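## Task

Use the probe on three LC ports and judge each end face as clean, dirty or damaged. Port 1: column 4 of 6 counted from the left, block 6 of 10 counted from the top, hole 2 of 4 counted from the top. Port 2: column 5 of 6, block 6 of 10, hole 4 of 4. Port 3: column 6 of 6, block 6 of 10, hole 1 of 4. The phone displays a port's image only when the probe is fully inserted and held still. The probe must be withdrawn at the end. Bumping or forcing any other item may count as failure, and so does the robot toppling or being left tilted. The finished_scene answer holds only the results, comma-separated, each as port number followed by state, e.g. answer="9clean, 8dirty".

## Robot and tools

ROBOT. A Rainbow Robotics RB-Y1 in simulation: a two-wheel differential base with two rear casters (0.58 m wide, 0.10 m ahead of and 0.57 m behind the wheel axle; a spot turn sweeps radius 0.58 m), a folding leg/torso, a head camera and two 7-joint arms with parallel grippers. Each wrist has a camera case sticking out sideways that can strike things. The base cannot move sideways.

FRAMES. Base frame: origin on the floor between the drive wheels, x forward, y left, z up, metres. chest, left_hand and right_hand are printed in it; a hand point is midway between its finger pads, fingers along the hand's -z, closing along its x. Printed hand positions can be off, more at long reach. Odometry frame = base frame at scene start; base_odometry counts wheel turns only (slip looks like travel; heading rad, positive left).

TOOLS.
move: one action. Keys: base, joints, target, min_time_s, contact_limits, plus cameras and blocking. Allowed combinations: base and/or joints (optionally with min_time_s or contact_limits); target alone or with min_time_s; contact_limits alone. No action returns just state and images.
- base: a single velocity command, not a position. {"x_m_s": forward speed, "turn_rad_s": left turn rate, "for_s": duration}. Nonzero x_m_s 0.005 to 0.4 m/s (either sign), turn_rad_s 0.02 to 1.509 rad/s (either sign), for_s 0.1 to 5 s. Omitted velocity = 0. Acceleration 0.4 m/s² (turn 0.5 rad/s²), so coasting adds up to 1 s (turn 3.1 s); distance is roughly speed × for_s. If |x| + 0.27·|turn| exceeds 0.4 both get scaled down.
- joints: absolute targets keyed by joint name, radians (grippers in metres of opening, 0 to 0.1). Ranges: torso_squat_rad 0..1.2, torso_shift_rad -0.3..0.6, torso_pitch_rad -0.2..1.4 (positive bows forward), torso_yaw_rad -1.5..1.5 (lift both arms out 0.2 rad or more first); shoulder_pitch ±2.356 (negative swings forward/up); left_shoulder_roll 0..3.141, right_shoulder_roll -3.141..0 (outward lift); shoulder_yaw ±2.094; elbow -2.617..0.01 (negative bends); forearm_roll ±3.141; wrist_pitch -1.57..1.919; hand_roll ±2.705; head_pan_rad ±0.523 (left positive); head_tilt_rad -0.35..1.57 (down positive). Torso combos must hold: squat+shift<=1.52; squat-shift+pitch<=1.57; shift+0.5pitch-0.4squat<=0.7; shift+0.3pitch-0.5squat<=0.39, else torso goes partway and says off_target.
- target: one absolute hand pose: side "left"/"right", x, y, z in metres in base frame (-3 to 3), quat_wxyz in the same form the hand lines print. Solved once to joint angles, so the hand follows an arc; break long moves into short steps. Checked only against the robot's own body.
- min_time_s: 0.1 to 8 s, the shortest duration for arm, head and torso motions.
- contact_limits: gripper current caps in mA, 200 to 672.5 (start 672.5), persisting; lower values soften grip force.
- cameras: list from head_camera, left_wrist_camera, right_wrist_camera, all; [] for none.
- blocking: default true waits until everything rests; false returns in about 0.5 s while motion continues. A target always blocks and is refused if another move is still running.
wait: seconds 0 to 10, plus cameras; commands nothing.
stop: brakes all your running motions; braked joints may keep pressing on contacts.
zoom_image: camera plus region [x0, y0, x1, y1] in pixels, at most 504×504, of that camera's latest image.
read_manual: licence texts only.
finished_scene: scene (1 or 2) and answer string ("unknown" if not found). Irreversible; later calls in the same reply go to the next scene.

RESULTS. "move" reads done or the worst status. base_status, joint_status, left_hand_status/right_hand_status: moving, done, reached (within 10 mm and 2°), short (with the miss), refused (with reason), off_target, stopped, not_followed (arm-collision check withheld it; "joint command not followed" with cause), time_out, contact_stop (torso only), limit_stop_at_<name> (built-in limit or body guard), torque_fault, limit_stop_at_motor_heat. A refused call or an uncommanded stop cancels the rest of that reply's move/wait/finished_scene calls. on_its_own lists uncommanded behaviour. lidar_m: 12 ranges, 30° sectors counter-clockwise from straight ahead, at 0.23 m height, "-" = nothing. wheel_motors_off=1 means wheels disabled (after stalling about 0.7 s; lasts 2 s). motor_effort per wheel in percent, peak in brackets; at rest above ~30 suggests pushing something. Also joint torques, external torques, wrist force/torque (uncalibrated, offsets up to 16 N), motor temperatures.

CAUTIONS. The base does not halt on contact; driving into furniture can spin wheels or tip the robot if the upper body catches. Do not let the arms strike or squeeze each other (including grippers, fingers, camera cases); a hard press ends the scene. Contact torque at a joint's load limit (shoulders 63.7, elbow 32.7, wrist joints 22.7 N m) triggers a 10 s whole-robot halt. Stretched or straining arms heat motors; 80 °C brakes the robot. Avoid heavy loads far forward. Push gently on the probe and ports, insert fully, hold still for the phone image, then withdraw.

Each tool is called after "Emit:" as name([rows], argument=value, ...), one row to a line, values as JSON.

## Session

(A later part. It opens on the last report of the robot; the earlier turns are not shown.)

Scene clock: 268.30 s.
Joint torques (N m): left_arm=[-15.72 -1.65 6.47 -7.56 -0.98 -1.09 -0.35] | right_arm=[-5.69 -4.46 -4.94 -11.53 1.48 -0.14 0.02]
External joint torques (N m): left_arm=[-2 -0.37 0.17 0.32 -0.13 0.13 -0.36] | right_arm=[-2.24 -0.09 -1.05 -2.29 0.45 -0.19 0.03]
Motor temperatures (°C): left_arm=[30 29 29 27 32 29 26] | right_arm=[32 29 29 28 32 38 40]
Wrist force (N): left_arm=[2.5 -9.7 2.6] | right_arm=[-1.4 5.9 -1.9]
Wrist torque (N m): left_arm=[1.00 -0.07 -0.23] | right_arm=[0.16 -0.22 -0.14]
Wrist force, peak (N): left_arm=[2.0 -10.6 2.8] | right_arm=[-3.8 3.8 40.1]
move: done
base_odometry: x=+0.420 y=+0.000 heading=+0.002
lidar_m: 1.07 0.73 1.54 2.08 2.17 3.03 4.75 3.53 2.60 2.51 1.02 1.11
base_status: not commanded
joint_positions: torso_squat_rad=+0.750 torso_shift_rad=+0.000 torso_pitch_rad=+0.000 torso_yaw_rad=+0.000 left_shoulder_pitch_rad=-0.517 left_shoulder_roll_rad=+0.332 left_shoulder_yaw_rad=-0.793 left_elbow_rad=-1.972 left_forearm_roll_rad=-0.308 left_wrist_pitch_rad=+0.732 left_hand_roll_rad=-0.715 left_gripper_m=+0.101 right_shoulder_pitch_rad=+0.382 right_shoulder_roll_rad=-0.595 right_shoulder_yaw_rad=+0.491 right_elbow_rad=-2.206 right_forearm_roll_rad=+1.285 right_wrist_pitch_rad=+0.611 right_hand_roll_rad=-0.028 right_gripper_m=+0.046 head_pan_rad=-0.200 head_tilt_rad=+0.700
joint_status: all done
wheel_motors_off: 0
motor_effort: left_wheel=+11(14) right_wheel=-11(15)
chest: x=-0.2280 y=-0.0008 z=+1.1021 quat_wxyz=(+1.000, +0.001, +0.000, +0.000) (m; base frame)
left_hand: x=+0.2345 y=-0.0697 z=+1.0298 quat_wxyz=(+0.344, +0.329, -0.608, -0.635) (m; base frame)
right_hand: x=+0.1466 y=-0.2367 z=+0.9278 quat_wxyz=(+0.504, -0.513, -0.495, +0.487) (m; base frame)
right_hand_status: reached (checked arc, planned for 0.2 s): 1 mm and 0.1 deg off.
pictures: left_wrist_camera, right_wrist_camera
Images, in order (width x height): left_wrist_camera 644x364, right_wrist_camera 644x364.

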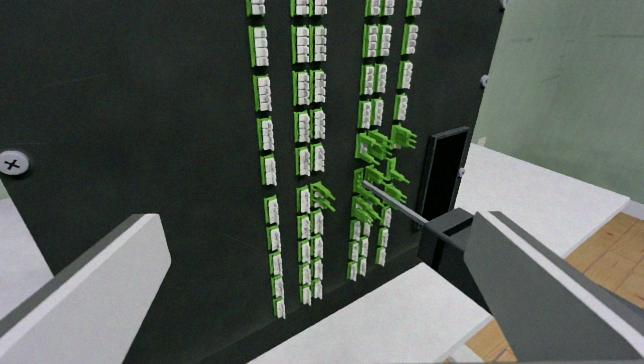

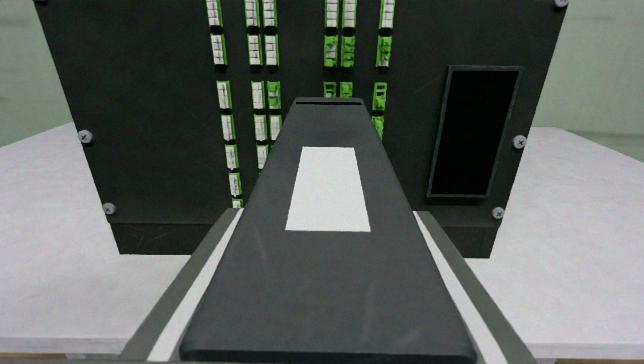

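Emit:
move(target={"side": "right", "x": 0.150, "y": -0.2374, "z": 0.9287, "quat_wxyz": [0.5038,-0.5136,-0.4960,0.4866]}, cameras=["left_wrist_camera","right_wrist_camera"])

Emit:
zoom_image(camera="left_wrist_camera", region=[350, 165, 380, 195])

Emit:
zoom_image(camera="right_wrist_camera", region=[318, 78, 340, 100])

Scene clock: 276.30 s.
Joint torques (N m): left_arm=[-15.92 -1.44 6.42 -7.8 -0.9 -1.3 -0.32] | right_arm=[-5.16 -4.6 -4.74 -11.28 1.35 -0.06 0.03]
External joint torques (N m): left_arm=[-2.2 -0.16 0.12 0.08 -0.05 -0.08 -0.33] | right_arm=[-1.53 -0.17 -0.77 -2.07 0.32 -0.1 0.04]
Motor temperatures (°C): left_arm=[30 29 29 27 32 29 26] | right_arm=[32 29 29 29 32 38 40]
Wrist force (N): left_arm=[2.7 -10.1 2.9] | right_arm=[-1.4 6.1 -2.0]
Wrist torque (N m): left_arm=[1.03 -0.01 -0.22] | right_arm=[0.18 -0.23 -0.16]
Wrist force, peak (N): left_arm=[3.2 -10.8 1.1] | right_arm=[-0.8 8.1 -1.9]
move: done
base_odometry: x=+0.420 y=+0.000 heading=+0.002
lidar_m: 1.06 0.73 1.55 2.08 2.18 3.02 4.75 3.51 2.60 2.51 1.00 1.11
base_status: not commanded
joint_positions: torso_squat_rad=+0.750 torso_shift_rad=+0.000 torso_pitch_rad=+0.000 torso_yaw_rad=+0.000 left_shoulder_pitch_rad=-0.517 left_shoulder_roll_rad=+0.332 left_shoulder_yaw_rad=-0.793 left_elbow_rad=-1.972 left_forearm_roll_rad=-0.308 left_wrist_pitch_rad=+0.732 left_hand_roll_rad=-0.715 left_gripper_m=+0.101 right_shoulder_pitch_rad=+0.371 right_shoulder_roll_rad=-0.595 right_shoulder_yaw_rad=+0.488 right_elbow_rad=-2.200 right_forearm_roll_rad=+1.274 right_wrist_pitch_rad=+0.610 right_hand_roll_rad=-0.023 right_gripper_m=+0.046 head_pan_rad=-0.200 head_tilt_rad=+0.700
joint_status: all done
wheel_motors_off: 0
motor_effort: left_wheel=+10(12) right_wheel=-10(11)
chest: x=-0.2280 y=-0.0008 z=+1.1021 quat_wxyz=(+1.000, +0.001, +0.000, +0.000) (m; base frame)
left_hand: x=+0.2345 y=-0.0697 z=+1.0298 quat_wxyz=(+0.344, +0.329, -0.608, -0.635) (m; base frame)
right_hand: x=+0.1499 y=-0.2374 z=+0.9284 quat_wxyz=(+0.504, -0.513, -0.496, +0.487) (m; base frame)
right_hand_status: reached (checked arc, planned for 0.1 s): 0 mm and 0.0 deg off.
pictures: left_wrist_camera, right_wrist_camera
Images, in order (width x height): left_wrist_camera 644x364, right_wrist_camera 644x364.

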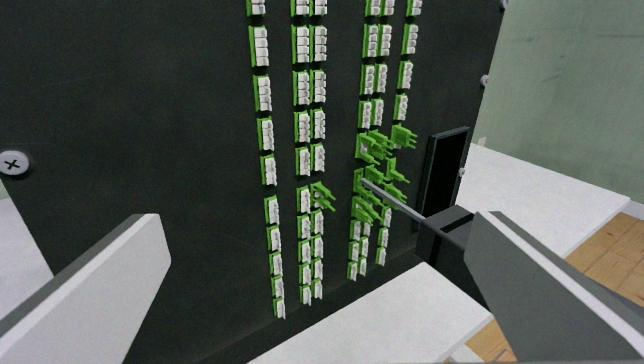

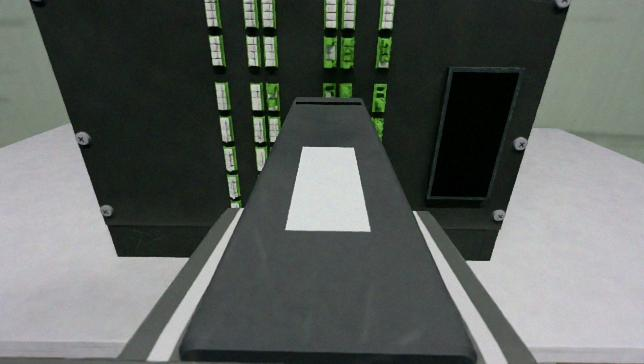

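Scaled by 16.800 from the camera's 644x364 image, which has a finer 1265x715 frame.

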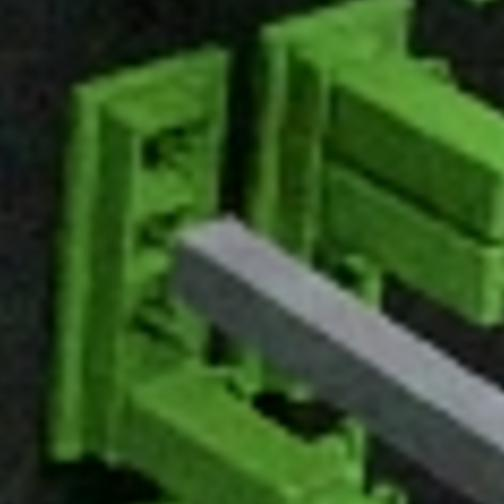

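Scaled by 22.909 from the camera's 644x364 image, which has a finer 1265x715 frame.

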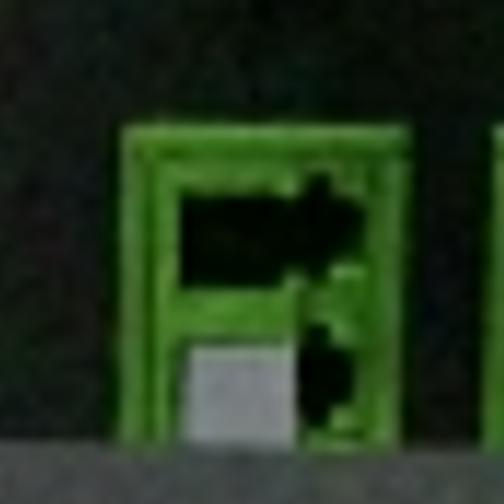

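Emit:
move(target={"side": "right", "x": 0.152, "y": -0.2375, "z": 0.9285, "quat_wxyz": [0.5038,-0.5136,-0.4960,0.4866]}, cameras=["left_wrist_camera","right_wrist_camera"])

Emit:
zoom_image(camera="left_wrist_camera", region=[350, 165, 380, 195])

Emit:
zoom_image(camera="right_wrist_camera", region=[318, 78, 340, 100])

Scene clock: 288.93 s.
Joint torques (N m): left_arm=[-15.99 -1.42 6.64 -7.76 -0.87 -1.08 -0.39] | right_arm=[-5.32 -4.06 -4.64 -11.37 1.26 -0.05 0.08]
External joint torques (N m): left_arm=[-2.26 -0.14 0.35 0.12 -0.03 0.15 -0.41] | right_arm=[-1.58 0.37 -0.64 -2.16 0.23 -0.09 0.09]
Motor temperatures (°C): left_arm=[30 29 29 27 32 29 26] | right_arm=[32 29 29 29 32 38 40]
Wrist force (N): left_arm=[1.9 -10.1 2.4] | right_arm=[-1.4 6.4 -1.9]
Wrist torque (N m): left_arm=[1.04 -0.14 -0.22] | right_arm=[0.14 -0.24 -0.17]
Wrist force, peak (N): left_arm=[2.6 -10.3 3.4] | right_arm=[-1.8 6.4 -2.1]
move: done
base_odometry: x=+0.420 y=+0.000 heading=+0.002
lidar_m: 1.07 0.73 1.54 2.08 2.17 3.01 4.75 3.53 2.60 2.50 1.01 1.10
base_status: not commanded
joint_positions: torso_squat_rad=+0.750 torso_shift_rad=+0.000 torso_pitch_rad=+0.000 torso_yaw_rad=+0.000 left_shoulder_pitch_rad=-0.517 left_shoulder_roll_rad=+0.332 left_shoulder_yaw_rad=-0.793 left_elbow_rad=-1.972 left_forearm_roll_rad=-0.308 left_wrist_pitch_rad=+0.732 left_hand_roll_rad=-0.715 left_gripper_m=+0.101 right_shoulder_pitch_rad=+0.364 right_shoulder_roll_rad=-0.594 right_shoulder_yaw_rad=+0.487 right_elbow_rad=-2.195 right_forearm_roll_rad=+1.269 right_wrist_pitch_rad=+0.610 right_hand_roll_rad=-0.021 right_gripper_m=+0.046 head_pan_rad=-0.200 head_tilt_rad=+0.700
joint_status: all done
wheel_motors_off: 0
motor_effort: left_wheel=+8(11) right_wheel=-11(11)
chest: x=-0.2280 y=-0.0008 z=+1.1021 quat_wxyz=(+1.000, +0.001, +0.000, +0.000) (m; base frame)
left_hand: x=+0.2345 y=-0.0697 z=+1.0298 quat_wxyz=(+0.344, +0.329, -0.608, -0.635) (m; base frame)
right_hand: x=+0.1519 y=-0.2375 z=+0.9282 quat_wxyz=(+0.504, -0.513, -0.496, +0.487) (m; base frame)
right_hand_status: reached (checked arc, planned for 0.1 s): 0 mm and 0.0 deg off.
pictures: left_wrist_camera, right_wrist_camera
Images, in order (width x height): left_wrist_camera 644x364, right_wrist_camera 644x364.

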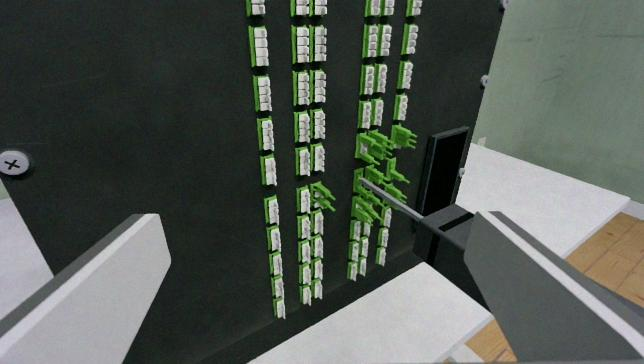

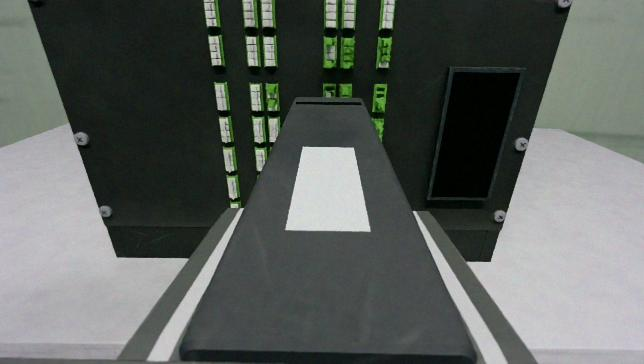

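Scaled by 16.800 from the camera's 644x364 image, which has a finer 1265x715 frame.

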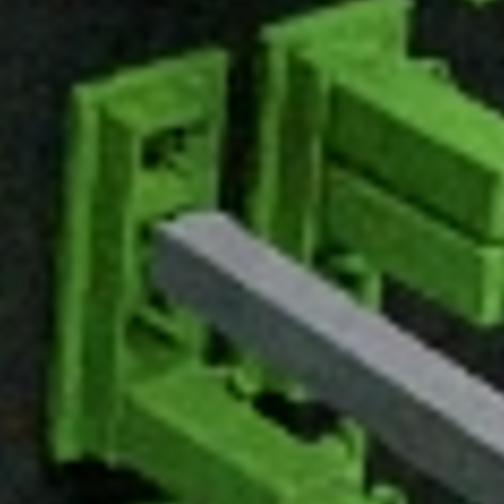

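Scaled by 22.909 from the camera's 644x364 image, which has a finer 1265x715 frame.

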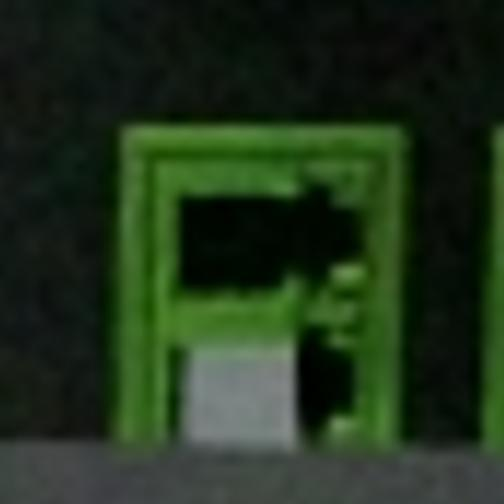

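Emit:
move(target={"side": "right", "x": 0.1545, "y": -0.2376, "z": 0.9284, "quat_wxyz": [0.5038,-0.5136,-0.4960,0.4866]}, cameras=["left_wrist_camera","right_wrist_camera"])

Emit:
zoom_image(camera="left_wrist_camera", region=[350, 165, 380, 195])

Emit:
zoom_image(camera="right_wrist_camera", region=[318, 78, 340, 100])

Scene clock: 297.47 s.
Joint torques (N m): left_arm=[-16.02 -1.53 6.89 -7.79 -0.92 -1.12 -0.32] | right_arm=[-10.39 -3.68 -6.65 -10.26 1.1 -0.26 0.08]
External joint torques (N m): left_arm=[-2.3 -0.25 0.59 0.09 -0.07 0.1 -0.33] | right_arm=[-6.51 0.76 -2.6 -1.07 0.07 -0.29 0.09]
Motor temperatures (°C): left_arm=[30 29 29 27 32 29 26] | right_arm=[32 29 29 29 32 38 40]
Wrist force (N): left_arm=[2.6 -10.3 2.1] | right_arm=[-2.2 4.3 24.7]
Wrist torque (N m): left_arm=[1.03 -0.04 -0.26] | right_arm=[-0.23 -0.06 -0.17]
Wrist force, peak (N): left_arm=[2.5 -10.7 2.4] | right_arm=[-2.3 4.3 33.3]
move: done
base_odometry: x=+0.420 y=+0.000 heading=+0.002
lidar_m: 1.06 0.74 1.55 2.08 2.18 3.03 4.75 3.52 2.59 2.51 1.03 1.10
base_status: not commanded
joint_positions: torso_squat_rad=+0.750 torso_shift_rad=+0.000 torso_pitch_rad=+0.000 torso_yaw_rad=+0.000 left_shoulder_pitch_rad=-0.517 left_shoulder_roll_rad=+0.332 left_shoulder_yaw_rad=-0.793 left_elbow_rad=-1.972 left_forearm_roll_rad=-0.308 left_wrist_pitch_rad=+0.732 left_hand_roll_rad=-0.715 left_gripper_m=+0.101 right_shoulder_pitch_rad=+0.356 right_shoulder_roll_rad=-0.593 right_shoulder_yaw_rad=+0.486 right_elbow_rad=-2.189 right_forearm_roll_rad=+1.261 right_wrist_pitch_rad=+0.609 right_hand_roll_rad=-0.017 right_gripper_m=+0.046 head_pan_rad=-0.200 head_tilt_rad=+0.700
joint_status: all done
wheel_motors_off: 0
motor_effort: left_wheel=+12(15) right_wheel=-3(11)
chest: x=-0.2282 y=-0.0008 z=+1.1021 quat_wxyz=(+1.000, +0.001, +0.000, +0.000) (m; base frame)
left_hand: x=+0.2343 y=-0.0698 z=+1.0300 quat_wxyz=(+0.344, +0.329, -0.608, -0.635) (m; base frame)
right_hand: x=+0.1537 y=-0.2376 z=+0.9278 quat_wxyz=(+0.504, -0.513, -0.496, +0.487) (m; base frame)
right_hand_status: reached (checked arc, planned for 0.1 s): 1 mm and 0.1 deg off.
pictures: left_wrist_camera, right_wrist_camera
Images, in order (width x height): left_wrist_camera 644x364, right_wrist_camera 644x364.

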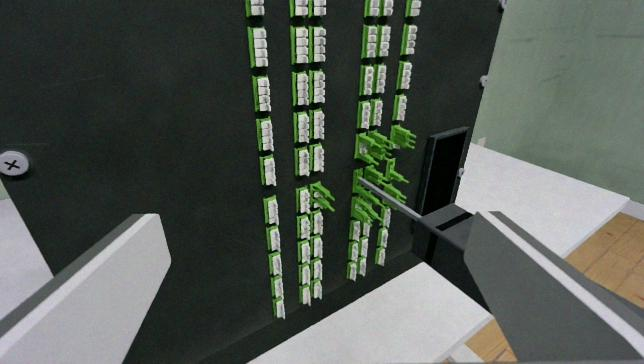

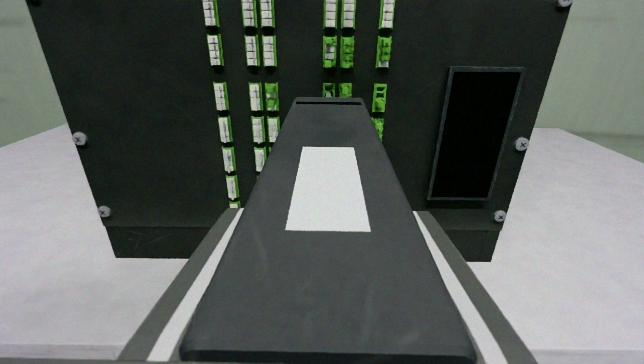

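Scaled by 16.800 from the camera's 644x364 image, which has a finer 1265x715 frame.

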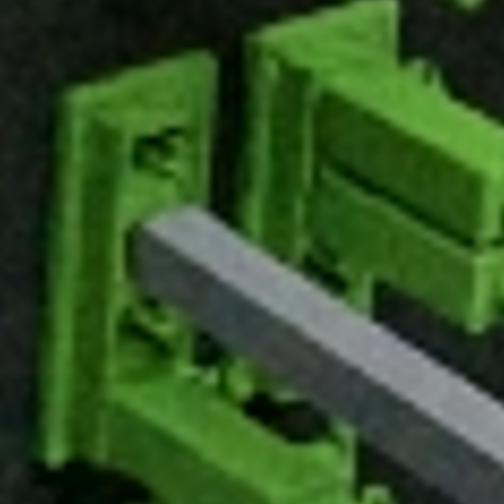

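Scaled by 22.909 from the camera's 644x364 image, which has a finer 1265x715 frame.

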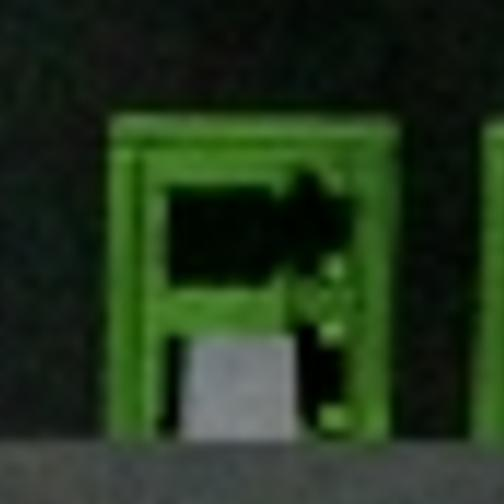

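Emit:
move(target={"side": "right", "x": 0.1515, "y": -0.2373, "z": 0.9281, "quat_wxyz": [0.5038,-0.5136,-0.4960,0.4866]}, cameras=["left_wrist_camera","right_wrist_camera"])

Emit:
zoom_image(camera="left_wrist_camera", region=[350, 165, 380, 195])

Emit:
zoom_image(camera="right_wrist_camera", region=[318, 78, 340, 100])

Scene clock: 310.50 s.
Joint torques (N m): left_arm=[-15.92 -1.16 6.96 -7.73 -0.81 -1.32 -0.37] | right_arm=[-5.84 -4.21 -4.78 -11.17 1.52 -0.23 0.1]
External joint torques (N m): left_arm=[-2.2 0.12 0.66 0.15 0.03 -0.1 -0.38] | right_arm=[-2.09 0.21 -0.79 -1.96 0.49 -0.27 0.11]
Motor temperatures (°C): left_arm=[30 29 29 27 32 29 26] | right_arm=[32 29 29 28 32 38 40]
Wrist force (N): left_arm=[2.2 -9.9 2.5] | right_arm=[-1.7 6.4 -1.9]
Wrist torque (N m): left_arm=[0.99 -0.13 -0.21] | right_arm=[0.14 -0.29 -0.17]
Wrist force, peak (N): left_arm=[3.1 -10.6 2.4] | right_arm=[-2.4 4.3 23.7]
move: done
base_odometry: x=+0.420 y=+0.000 heading=+0.002
lidar_m: 1.06 0.73 1.55 2.09 2.17 3.03 4.74 3.53 2.59 2.51 1.01 1.10
base_status: not commanded
joint_positions: torso_squat_rad=+0.750 torso_shift_rad=+0.000 torso_pitch_rad=+0.000 torso_yaw_rad=+0.000 left_shoulder_pitch_rad=-0.517 left_shoulder_roll_rad=+0.332 left_shoulder_yaw_rad=-0.793 left_elbow_rad=-1.972 left_forearm_roll_rad=-0.308 left_wrist_pitch_rad=+0.732 left_hand_roll_rad=-0.715 left_gripper_m=+0.101 right_shoulder_pitch_rad=+0.365 right_shoulder_roll_rad=-0.593 right_shoulder_yaw_rad=+0.488 right_elbow_rad=-2.194 right_forearm_roll_rad=+1.271 right_wrist_pitch_rad=+0.610 right_hand_roll_rad=-0.022 right_gripper_m=+0.046 head_pan_rad=-0.200 head_tilt_rad=+0.700
joint_status: all done
wheel_motors_off: 0
motor_effort: left_wheel=+11(13) right_wheel=-9(9)
chest: x=-0.2280 y=-0.0008 z=+1.1021 quat_wxyz=(+1.000, +0.001, +0.000, +0.000) (m; base frame)
left_hand: x=+0.2345 y=-0.0697 z=+1.0299 quat_wxyz=(+0.344, +0.329, -0.608, -0.635) (m; base frame)
right_hand: x=+0.1516 y=-0.2373 z=+0.9276 quat_wxyz=(+0.504, -0.513, -0.496, +0.487) (m; base frame)
right_hand_status: reached (checked arc, planned for 0.1 s): 1 mm and 0.1 deg off.
pictures: left_wrist_camera, right_wrist_camera
Images, in order (width x height): left_wrist_camera 644x364, right_wrist_camera 644x364.

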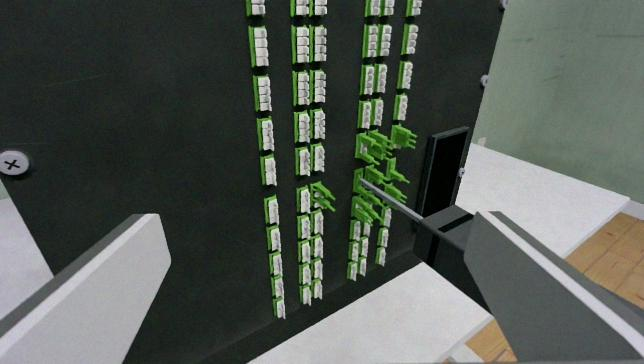

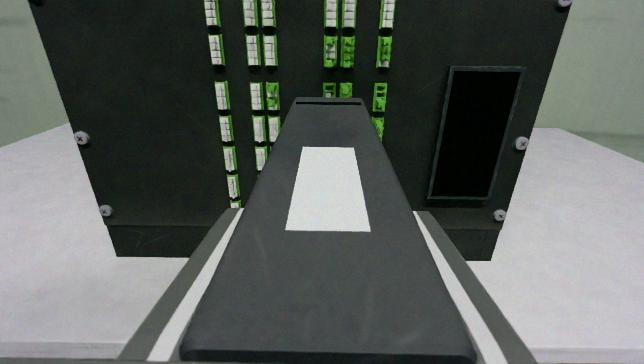

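Scaled by 16.800 from the camera's 644x364 image, which has a finer 1265x715 frame.

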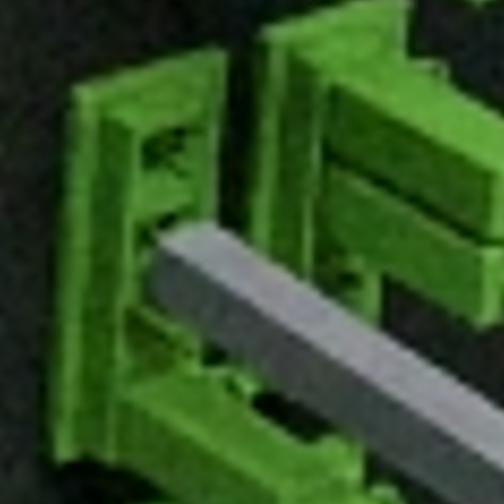

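Scaled by 22.909 from the camera's 644x364 image, which has a finer 1265x715 frame.

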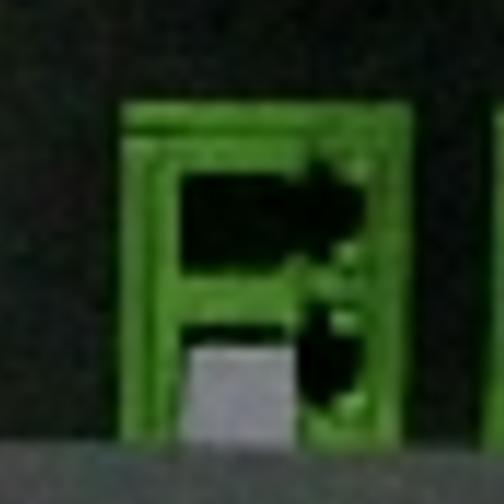

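Emit:
move(target={"side": "right", "x": 0.1520, "y": -0.2373, "z": 0.9284, "quat_wxyz": [0.5038,-0.5136,-0.4960,0.4866]}, cameras=["left_wrist_camera","right_wrist_camera"])

Emit:
zoom_image(camera="right_wrist_camera", region=[318, 78, 340, 100])

Emit:
move(target={"side": "right", "x": 0.1540, "y": -0.2374, "z": 0.9284, "quat_wxyz": [0.5038,-0.5136,-0.4960,0.4866]}, cameras=["left_wrist_camera","right_wrist_camera"])

Emit:
zoom_image(camera="right_wrist_camera", region=[318, 78, 340, 100])

Emit:
zoom_image(camera="left_wrist_camera", region=[350, 165, 380, 195])

Scene clock: 320.53 s.
Joint torques (N m): left_arm=[-15.27 -1.26 6.49 -7.81 -0.85 -1.1 -0.37] | right_arm=[-5.27 -3.82 -4.51 -11.23 1.34 -0.1 0.05]
External joint torques (N m): left_arm=[-1.54 0.02 0.2 0.07 -0.01 0.13 -0.39] | right_arm=[-1.55 0.6 -0.52 -2.02 0.31 -0.14 0.06]
Motor temperatures (°C): left_arm=[30 29 29 27 32 29 26] | right_arm=[32 29 29 28 32 38 40]
Wrist force (N): left_arm=[2.1 -9.6 2.3] | right_arm=[-1.5 5.9 -1.8]
Wrist torque (N m): left_arm=[1.00 -0.11 -0.22] | right_arm=[0.19 -0.24 -0.16]
Wrist force, peak (N): left_arm=[3.0 -10.4 2.0] | right_arm=[-1.4 6.6 -1.8]
move: done
base_odometry: x=+0.420 y=+0.000 heading=+0.002
lidar_m: 1.05 0.72 1.56 2.09 2.17 3.02 4.76 3.53 2.60 2.50 1.02 1.09
base_status: not commanded
joint_positions: torso_squat_rad=+0.750 torso_shift_rad=+0.000 torso_pitch_rad=+0.000 torso_yaw_rad=+0.000 left_shoulder_pitch_rad=-0.517 left_shoulder_roll_rad=+0.332 left_shoulder_yaw_rad=-0.793 left_elbow_rad=-1.972 left_forearm_roll_rad=-0.308 left_wrist_pitch_rad=+0.732 left_hand_roll_rad=-0.715 left_gripper_m=+0.101 right_shoulder_pitch_rad=+0.365 right_shoulder_roll_rad=-0.593 right_shoulder_yaw_rad=+0.488 right_elbow_rad=-2.193 right_forearm_roll_rad=+1.271 right_wrist_pitch_rad=+0.610 right_hand_roll_rad=-0.022 right_gripper_m=+0.046 head_pan_rad=-0.200 head_tilt_rad=+0.700
joint_status: all done
wheel_motors_off: 0
motor_effort: left_wheel=+11(12) right_wheel=-9(10)
chest: x=-0.2280 y=-0.0008 z=+1.1021 quat_wxyz=(+1.000, +0.001, +0.000, +0.000) (m; base frame)
left_hand: x=+0.2345 y=-0.0697 z=+1.0298 quat_wxyz=(+0.344, +0.329, -0.608, -0.635) (m; base frame)
right_hand: x=+0.1515 y=-0.2373 z=+0.9273 quat_wxyz=(+0.504, -0.513, -0.495, +0.487) (m; base frame)
right_hand_status: reached (checked arc, planned for 0.0 s): 1 mm and 0.1 deg off.
pictures: left_wrist_camera, right_wrist_camera
Images, in order (width x height): left_wrist_camera 644x364, right_wrist_camera 644x364.

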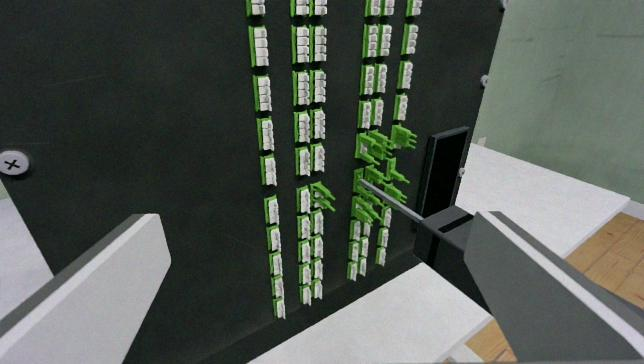

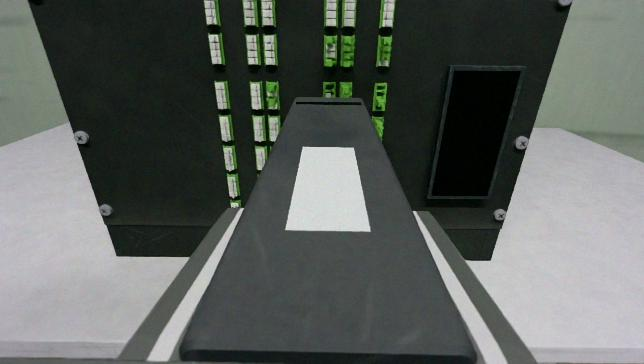

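Scaled by 22.909 from the camera's 644x364 image, which has a finer 1265x715 frame.

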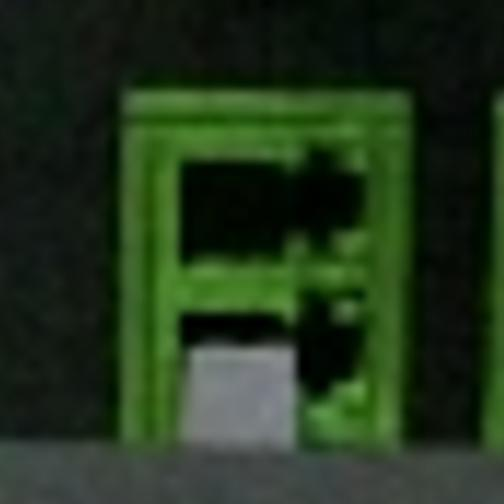

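Scene clock: 321.07 s.
Joint torques (N m): left_arm=[-16.13 -1.24 6.38 -7.1 -0.77 -1.13 -0.33] | right_arm=[-10.3 -3.93 -5.87 -10.94 1.14 -0.7 0.06]
External joint torques (N m): left_arm=[-2.4 0.04 0.08 0.78 0.07 0.09 -0.34] | right_arm=[-6.44 0.5 -1.84 -1.74 0.11 -0.74 0.06]
Motor temperatures (°C): left_arm=[30 29 29 27 32 29 26] | right_arm=[32 29 29 28 32 38 40]
Wrist force (N): left_arm=[2.8 -10.4 2.4] | right_arm=[-3.5 4.9 21.8]
Wrist torque (N m): left_arm=[1.05 0.00 -0.25] | right_arm=[-0.08 0.20 -0.15]
Wrist force, peak (N): left_arm=[2.8 -10.4 2.4] | right_arm=[-3.5 4.5 30.3]
move: done
base_odometry: x=+0.420 y=+0.000 heading=+0.002
lidar_m: 1.07 0.72 1.55 2.08 2.18 3.03 4.75 3.52 2.60 2.51 1.01 1.10
base_status: not commanded
joint_positions: torso_squat_rad=+0.750 torso_shift_rad=+0.000 torso_pitch_rad=+0.000 torso_yaw_rad=+0.000 left_shoulder_pitch_rad=-0.517 left_shoulder_roll_rad=+0.332 left_shoulder_yaw_rad=-0.793 left_elbow_rad=-1.972 left_forearm_roll_rad=-0.308 left_wrist_pitch_rad=+0.732 left_hand_roll_rad=-0.715 left_gripper_m=+0.101 right_shoulder_pitch_rad=+0.358 right_shoulder_roll_rad=-0.592 right_shoulder_yaw_rad=+0.487 right_elbow_rad=-2.190 right_forearm_roll_rad=+1.263 right_wrist_pitch_rad=+0.610 right_hand_roll_rad=-0.017 right_gripper_m=+0.046 head_pan_rad=-0.200 head_tilt_rad=+0.700
joint_status: all done
wheel_motors_off: 0
motor_effort: left_wheel=+12(14) right_wheel=-4(10)
chest: x=-0.2282 y=-0.0008 z=+1.1021 quat_wxyz=(+1.000, +0.001, +0.000, +0.000) (m; base frame)
left_hand: x=+0.2343 y=-0.0698 z=+1.0300 quat_wxyz=(+0.344, +0.329, -0.608, -0.635) (m; base frame)
right_hand: x=+0.1534 y=-0.2375 z=+0.9277 quat_wxyz=(+0.504, -0.513, -0.495, +0.487) (m; base frame)
right_hand_status: reached (checked arc, planned for 0.1 s): 1 mm and 0.1 deg off.
pictures: left_wrist_camera, right_wrist_camera
Images, in order (width x height): left_wrist_camera 644x364, right_wrist_camera 644x364.

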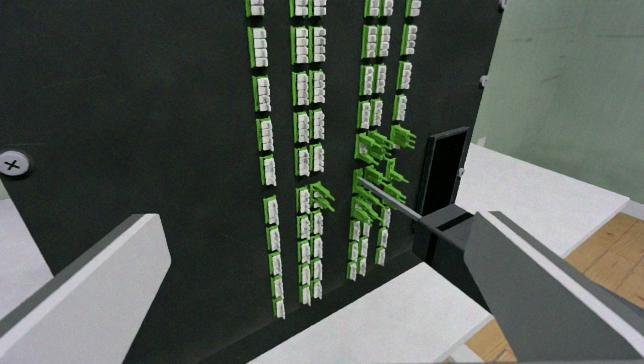

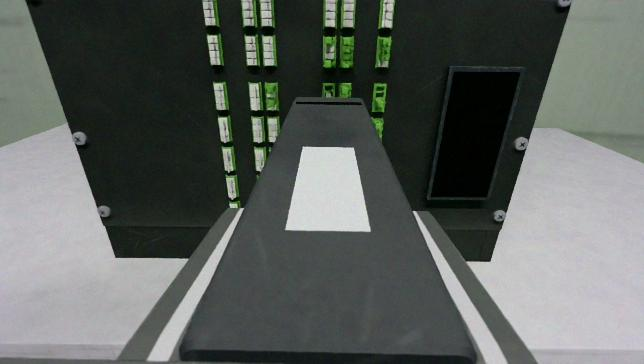

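Scaled by 22.909 from the camera's 644x364 image, which has a finer 1265x715 frame.

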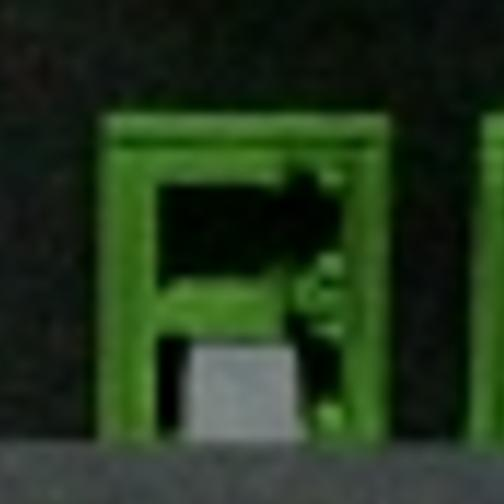

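Scaled by 16.800 from the camera's 644x364 image, which has a finer 1265x715 frame.

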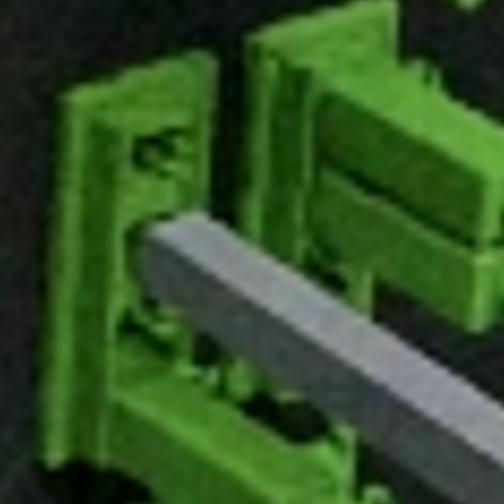

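Emit:
move(target={"side": "right", "x": 0.1475, "y": -0.2360, "z": 0.9282, "quat_wxyz": [0.5038,-0.5136,-0.4960,0.4866]}, cameras=["right_wrist_camera"])

Emit:
zoom_image(camera="right_wrist_camera", region=[318, 78, 340, 100])

Emit:
move(target={"side": "right", "x": 0.1530, "y": -0.2366, "z": 0.9282, "quat_wxyz": [0.5038,-0.5136,-0.4960,0.4866]}, cameras=["left_wrist_camera","right_wrist_camera"])

Emit:
zoom_image(camera="right_wrist_camera", region=[318, 78, 340, 100])

Emit:
zoom_image(camera="left_wrist_camera", region=[350, 165, 380, 195])

Scene clock: 335.37 s.
Joint torques (N m): left_arm=[-15.76 -1.58 6.79 -7.78 -0.91 -1.18 -0.29] | right_arm=[-5.41 -3.76 -4.21 -11.54 1.55 -0.1 0.04]
External joint torques (N m): left_arm=[-2.03 -0.3 0.5 0.1 -0.06 0.04 -0.3] | right_arm=[-1.9 0.59 -0.31 -2.3 0.52 -0.15 0.05]
Motor temperatures (°C): left_arm=[30 29 29 27 32 29 26] | right_arm=[32 29 29 28 32 38 40]
Wrist force (N): left_arm=[2.6 -9.6 2.0] | right_arm=[-1.9 6.2 -1.8]
Wrist torque (N m): left_arm=[1.01 -0.03 -0.24] | right_arm=[0.17 -0.29 -0.14]
Wrist force, peak (N): left_arm=[2.6 -10.6 2.7] | right_arm=[-3.6 5.2 20.9]
move: done
base_odometry: x=+0.420 y=+0.000 heading=+0.002
lidar_m: 1.05 0.73 1.56 2.09 2.16 3.03 4.75 3.54 2.60 2.51 1.01 1.10
base_status: not commanded
joint_positions: torso_squat_rad=+0.750 torso_shift_rad=+0.000 torso_pitch_rad=+0.000 torso_yaw_rad=+0.000 left_shoulder_pitch_rad=-0.517 left_shoulder_roll_rad=+0.332 left_shoulder_yaw_rad=-0.793 left_elbow_rad=-1.972 left_forearm_roll_rad=-0.308 left_wrist_pitch_rad=+0.732 left_hand_roll_rad=-0.715 left_gripper_m=+0.101 right_shoulder_pitch_rad=+0.377 right_shoulder_roll_rad=-0.592 right_shoulder_yaw_rad=+0.492 right_elbow_rad=-2.203 right_forearm_roll_rad=+1.282 right_wrist_pitch_rad=+0.612 right_hand_roll_rad=-0.024 right_gripper_m=+0.046 head_pan_rad=-0.200 head_tilt_rad=+0.700
joint_status: all done
wheel_motors_off: 0
motor_effort: left_wheel=+10(14) right_wheel=-10(11)
chest: x=-0.2280 y=-0.0008 z=+1.1021 quat_wxyz=(+1.000, +0.001, +0.000, +0.000) (m; base frame)
left_hand: x=+0.2345 y=-0.0697 z=+1.0298 quat_wxyz=(+0.344, +0.329, -0.608, -0.635) (m; base frame)
right_hand: x=+0.1478 y=-0.2360 z=+0.9278 quat_wxyz=(+0.504, -0.513, -0.495, +0.487) (m; base frame)
right_hand_status: reached (checked arc, planned for 0.2 s): 1 mm and 0.1 deg off.
pictures: right_wrist_camera
Images, in order (width x height): right_wrist_camera 644x364.

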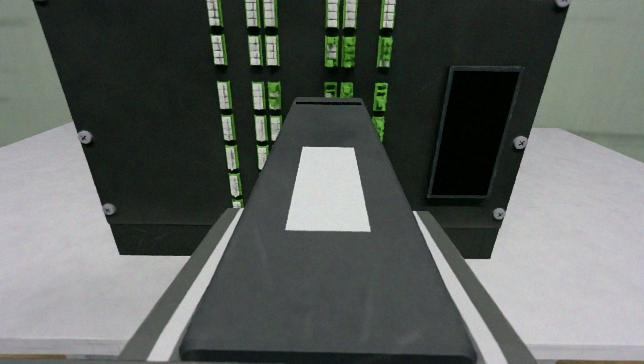

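Scaled by 22.909 from the camera's 644x364 image, which has a finer 1265x715 frame.

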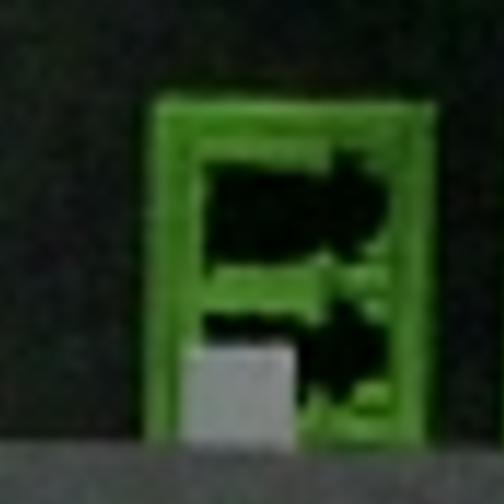

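Scene clock: 336.13 s.
Joint torques (N m): left_arm=[-16.03 -1.12 6.58 -7.95 -0.96 -1.23 -0.3] | right_arm=[-5.82 -4.12 -5.24 -11.02 1.12 0.28 0.06]
External joint torques (N m): left_arm=[-2.31 0.16 0.28 -0.07 -0.12 -0.01 -0.31] | right_arm=[-2.02 0.27 -1.25 -1.81 0.09 0.24 0.07]
Motor temperatures (°C): left_arm=[30 29 29 27 32 29 26] | right_arm=[32 29 29 28 32 38 40]
Wrist force (N): left_arm=[3.4 -9.5 2.1] | right_arm=[-1.5 6.0 -1.7]
Wrist torque (N m): left_arm=[0.95 0.01 -0.21] | right_arm=[0.21 -0.25 -0.17]
Wrist force, peak (N): left_arm=[2.7 -10.2 2.8] | right_arm=[0.4 3.2 19.2]
move: done
base_odometry: x=+0.420 y=+0.000 heading=+0.002
lidar_m: 1.06 0.73 1.54 2.08 2.19 3.03 4.74 3.54 2.60 2.51 1.01 1.09
base_status: not commanded
joint_positions: torso_squat_rad=+0.750 torso_shift_rad=+0.000 torso_pitch_rad=+0.000 torso_yaw_rad=+0.000 left_shoulder_pitch_rad=-0.517 left_shoulder_roll_rad=+0.332 left_shoulder_yaw_rad=-0.793 left_elbow_rad=-1.972 left_forearm_roll_rad=-0.308 left_wrist_pitch_rad=+0.732 left_hand_roll_rad=-0.715 left_gripper_m=+0.101 right_shoulder_pitch_rad=+0.360 right_shoulder_roll_rad=-0.591 right_shoulder_yaw_rad=+0.489 right_elbow_rad=-2.192 right_forearm_roll_rad=+1.268 right_wrist_pitch_rad=+0.610 right_hand_roll_rad=-0.018 right_gripper_m=+0.046 head_pan_rad=-0.200 head_tilt_rad=+0.700
joint_status: all done
wheel_motors_off: 0
motor_effort: left_wheel=+12(13) right_wheel=-10(11)
chest: x=-0.2280 y=-0.0008 z=+1.1021 quat_wxyz=(+1.000, +0.001, +0.000, +0.000) (m; base frame)
left_hand: x=+0.2345 y=-0.0697 z=+1.0298 quat_wxyz=(+0.344, +0.329, -0.608, -0.635) (m; base frame)
right_hand: x=+0.1527 y=-0.2366 z=+0.9279 quat_wxyz=(+0.504, -0.513, -0.496, +0.487) (m; base frame)
right_hand_status: reached (checked arc, planned for 0.2 s): 0 mm and 0.0 deg off.
pictures: left_wrist_camera, right_wrist_camera
Images, in order (width x height): left_wrist_camera 644x364, right_wrist_camera 644x364.

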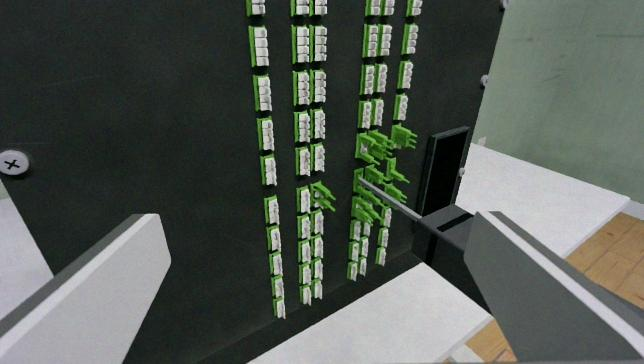

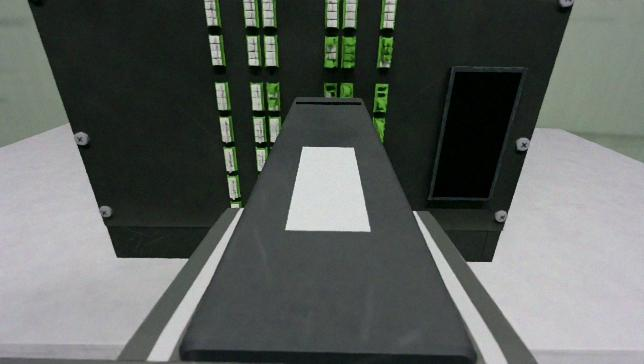

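Scaled by 22.909 from the camera's 644x364 image, which has a finer 1265x715 frame.

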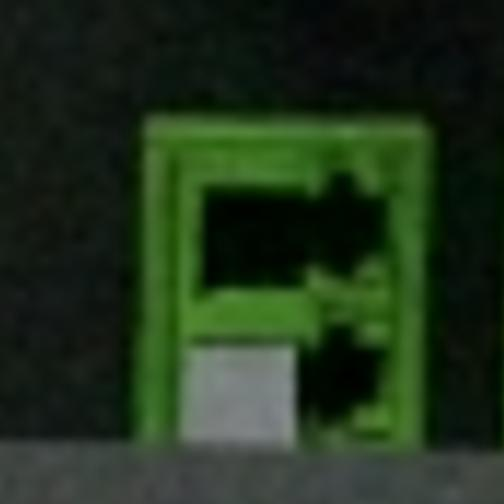

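Scaled by 16.800 from the camera's 644x364 image, which has a finer 1265x715 frame.

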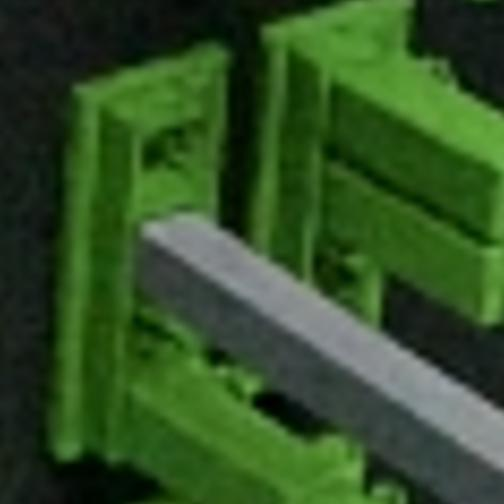

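Emit:
move(target={"side": "right", "x": 0.1475, "y": -0.2369, "z": 0.9280, "quat_wxyz": [0.5038,-0.5136,-0.4960,0.4866]}, cameras=[])

Emit:
move(target={"side": "right", "x": 0.1530, "y": -0.2374, "z": 0.9280, "quat_wxyz": [0.5038,-0.5136,-0.4960,0.4866]}, cameras=["left_wrist_camera","right_wrist_camera"])

Emit:
zoom_image(camera="right_wrist_camera", region=[318, 78, 340, 100])

Emit:
zoom_image(camera="left_wrist_camera", region=[350, 165, 380, 195])

Scene clock: 342.87 s.
Joint torques (N m): left_arm=[-15.49 -1.37 6.63 -7.7 -0.81 -1.14 -0.53] | right_arm=[-4.92 -4.31 -4.47 -11.66 1.55 0.18 0]
External joint torques (N m): left_arm=[-1.77 -0.09 0.33 0.18 0.04 0.08 -0.55] | right_arm=[-1.43 0.07 -0.56 -2.43 0.52 0.12 0.01]
Motor temperatures (°C): left_arm=[30 29 29 27 32 29 26] | right_arm=[32 29 29 28 32 38 40]
Wrist force (N): left_arm=[2.3 -10.2 2.1] | right_arm=[-1.4 6.1 -1.6]
Wrist torque (N m): left_arm=[1.04 -0.10 -0.25] | right_arm=[0.18 -0.23 -0.16]
Wrist force, peak (N): left_arm=[1.9 -10.6 2.7] | right_arm=[-1.9 7.1 -1.2]
move: done
base_odometry: x=+0.420 y=+0.000 heading=+0.002
lidar_m: 1.06 0.73 1.55 2.08 2.18 3.03 4.76 3.52 2.59 2.51 1.01 1.11
base_status: not commanded
joint_positions: torso_squat_rad=+0.750 torso_shift_rad=+0.000 torso_pitch_rad=+0.000 torso_yaw_rad=+0.000 left_shoulder_pitch_rad=-0.517 left_shoulder_roll_rad=+0.332 left_shoulder_yaw_rad=-0.793 left_elbow_rad=-1.972 left_forearm_roll_rad=-0.308 left_wrist_pitch_rad=+0.732 left_hand_roll_rad=-0.715 left_gripper_m=+0.101 right_shoulder_pitch_rad=+0.379 right_shoulder_roll_rad=-0.594 right_shoulder_yaw_rad=+0.490 right_elbow_rad=-2.203 right_forearm_roll_rad=+1.285 right_wrist_pitch_rad=+0.610 right_hand_roll_rad=-0.029 right_gripper_m=+0.046 head_pan_rad=-0.200 head_tilt_rad=+0.700
joint_status: all done
wheel_motors_off: 0
motor_effort: left_wheel=+10(12) right_wheel=-11(11)
chest: x=-0.2280 y=-0.0008 z=+1.1021 quat_wxyz=(+1.000, +0.001, +0.000, +0.000) (m; base frame)
left_hand: x=+0.2345 y=-0.0697 z=+1.0298 quat_wxyz=(+0.344, +0.329, -0.608, -0.635) (m; base frame)
right_hand: x=+0.1476 y=-0.2369 z=+0.9277 quat_wxyz=(+0.504, -0.513, -0.496, +0.487) (m; base frame)
right_hand_status: reached (checked arc, planned for 0.2 s): 0 mm and 0.1 deg off.
pictures: none
No camera images: "cameras" was empty.

Scene clock: 343.50 s.
Joint torques (N m): left_arm=[-15.67 -1.08 6.4 -7.93 -0.93 -1.13 -0.51] | right_arm=[-5.53 -3.97 -4.62 -11 1.18 0.11 0.07]
External joint torques (N m): left_arm=[-1.95 0.2 0.1 -0.05 -0.08 0.1 -0.52] | right_arm=[-1.74 0.45 -0.61 -1.8 0.15 0.07 0.08]
Motor temperatures (°C): left_arm=[30 29 29 27 32 29 26] | right_arm=[32 29 29 28 32 38 40]
Wrist force (N): left_arm=[2.7 -9.9 2.3] | right_arm=[-1.5 6.2 -1.9]
Wrist torque (N m): left_arm=[1.01 -0.03 -0.26] | right_arm=[0.14 -0.25 -0.17]
Wrist force, peak (N): left_arm=[2.4 -10.1 2.7] | right_arm=[0.1 8.5 -0.7]
move: done
base_odometry: x=+0.420 y=+0.000 heading=+0.002
lidar_m: 1.05 0.73 1.55 2.08 2.17 3.02 4.75 3.53 2.59 2.50 1.02 1.09
base_status: not commanded
joint_positions: torso_squat_rad=+0.750 torso_shift_rad=+0.000 torso_pitch_rad=+0.000 torso_yaw_rad=+0.000 left_shoulder_pitch_rad=-0.517 left_shoulder_roll_rad=+0.332 left_shoulder_yaw_rad=-0.793 left_elbow_rad=-1.972 left_forearm_roll_rad=-0.308 left_wrist_pitch_rad=+0.732 left_hand_roll_rad=-0.715 left_gripper_m=+0.101 right_shoulder_pitch_rad=+0.361 right_shoulder_roll_rad=-0.592 right_shoulder_yaw_rad=+0.486 right_elbow_rad=-2.191 right_forearm_roll_rad=+1.269 right_wrist_pitch_rad=+0.609 right_hand_roll_rad=-0.021 right_gripper_m=+0.046 head_pan_rad=-0.200 head_tilt_rad=+0.700
joint_status: all done
wheel_motors_off: 0
motor_effort: left_wheel=+9(12) right_wheel=-10(11)
chest: x=-0.2280 y=-0.0008 z=+1.1021 quat_wxyz=(+1.000, +0.001, +0.000, +0.000) (m; base frame)
left_hand: x=+0.2345 y=-0.0697 z=+1.0298 quat_wxyz=(+0.344, +0.329, -0.608, -0.635) (m; base frame)
right_hand: x=+0.1528 y=-0.2374 z=+0.9278 quat_wxyz=(+0.504, -0.513, -0.496, +0.487) (m; base frame)
right_hand_status: reached (checked arc, planned for 0.2 s): 0 mm and 0.0 deg off.
pictures: left_wrist_camera, right_wrist_camera
Images, in order (width x height): left_wrist_camera 644x364, right_wrist_camera 644x364.

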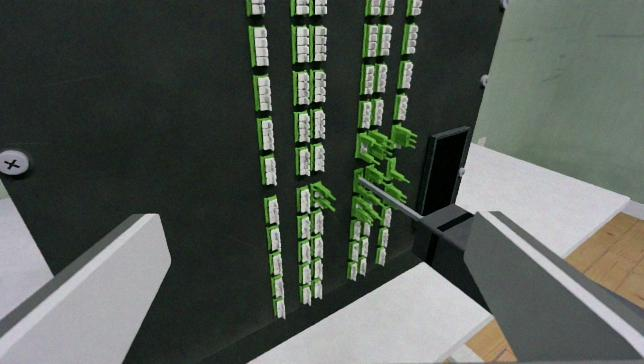

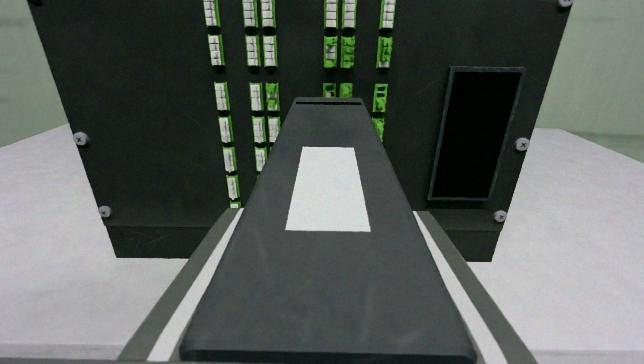

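Scaled by 22.909 from the camera's 644x364 image, which has a finer 1265x715 frame.

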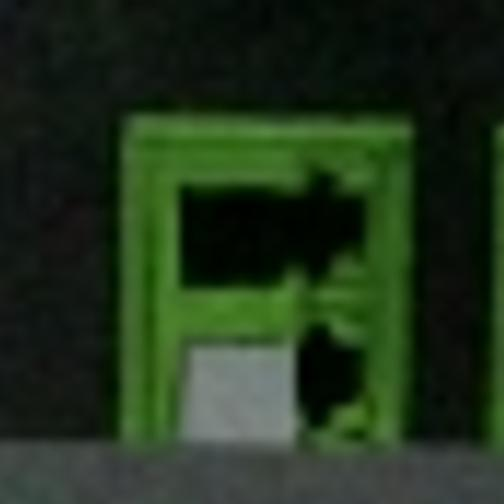

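Scaled by 16.800 from the camera's 644x364 image, which has a finer 1265x715 frame.

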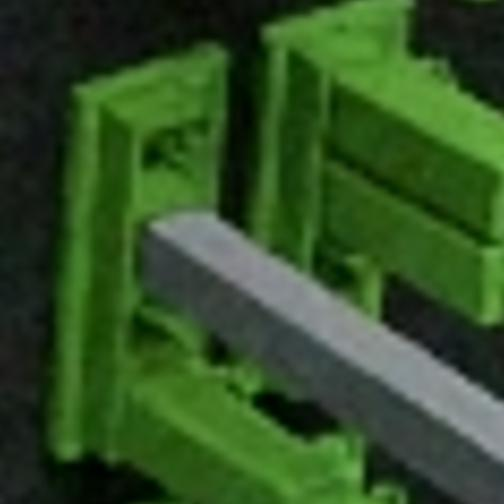

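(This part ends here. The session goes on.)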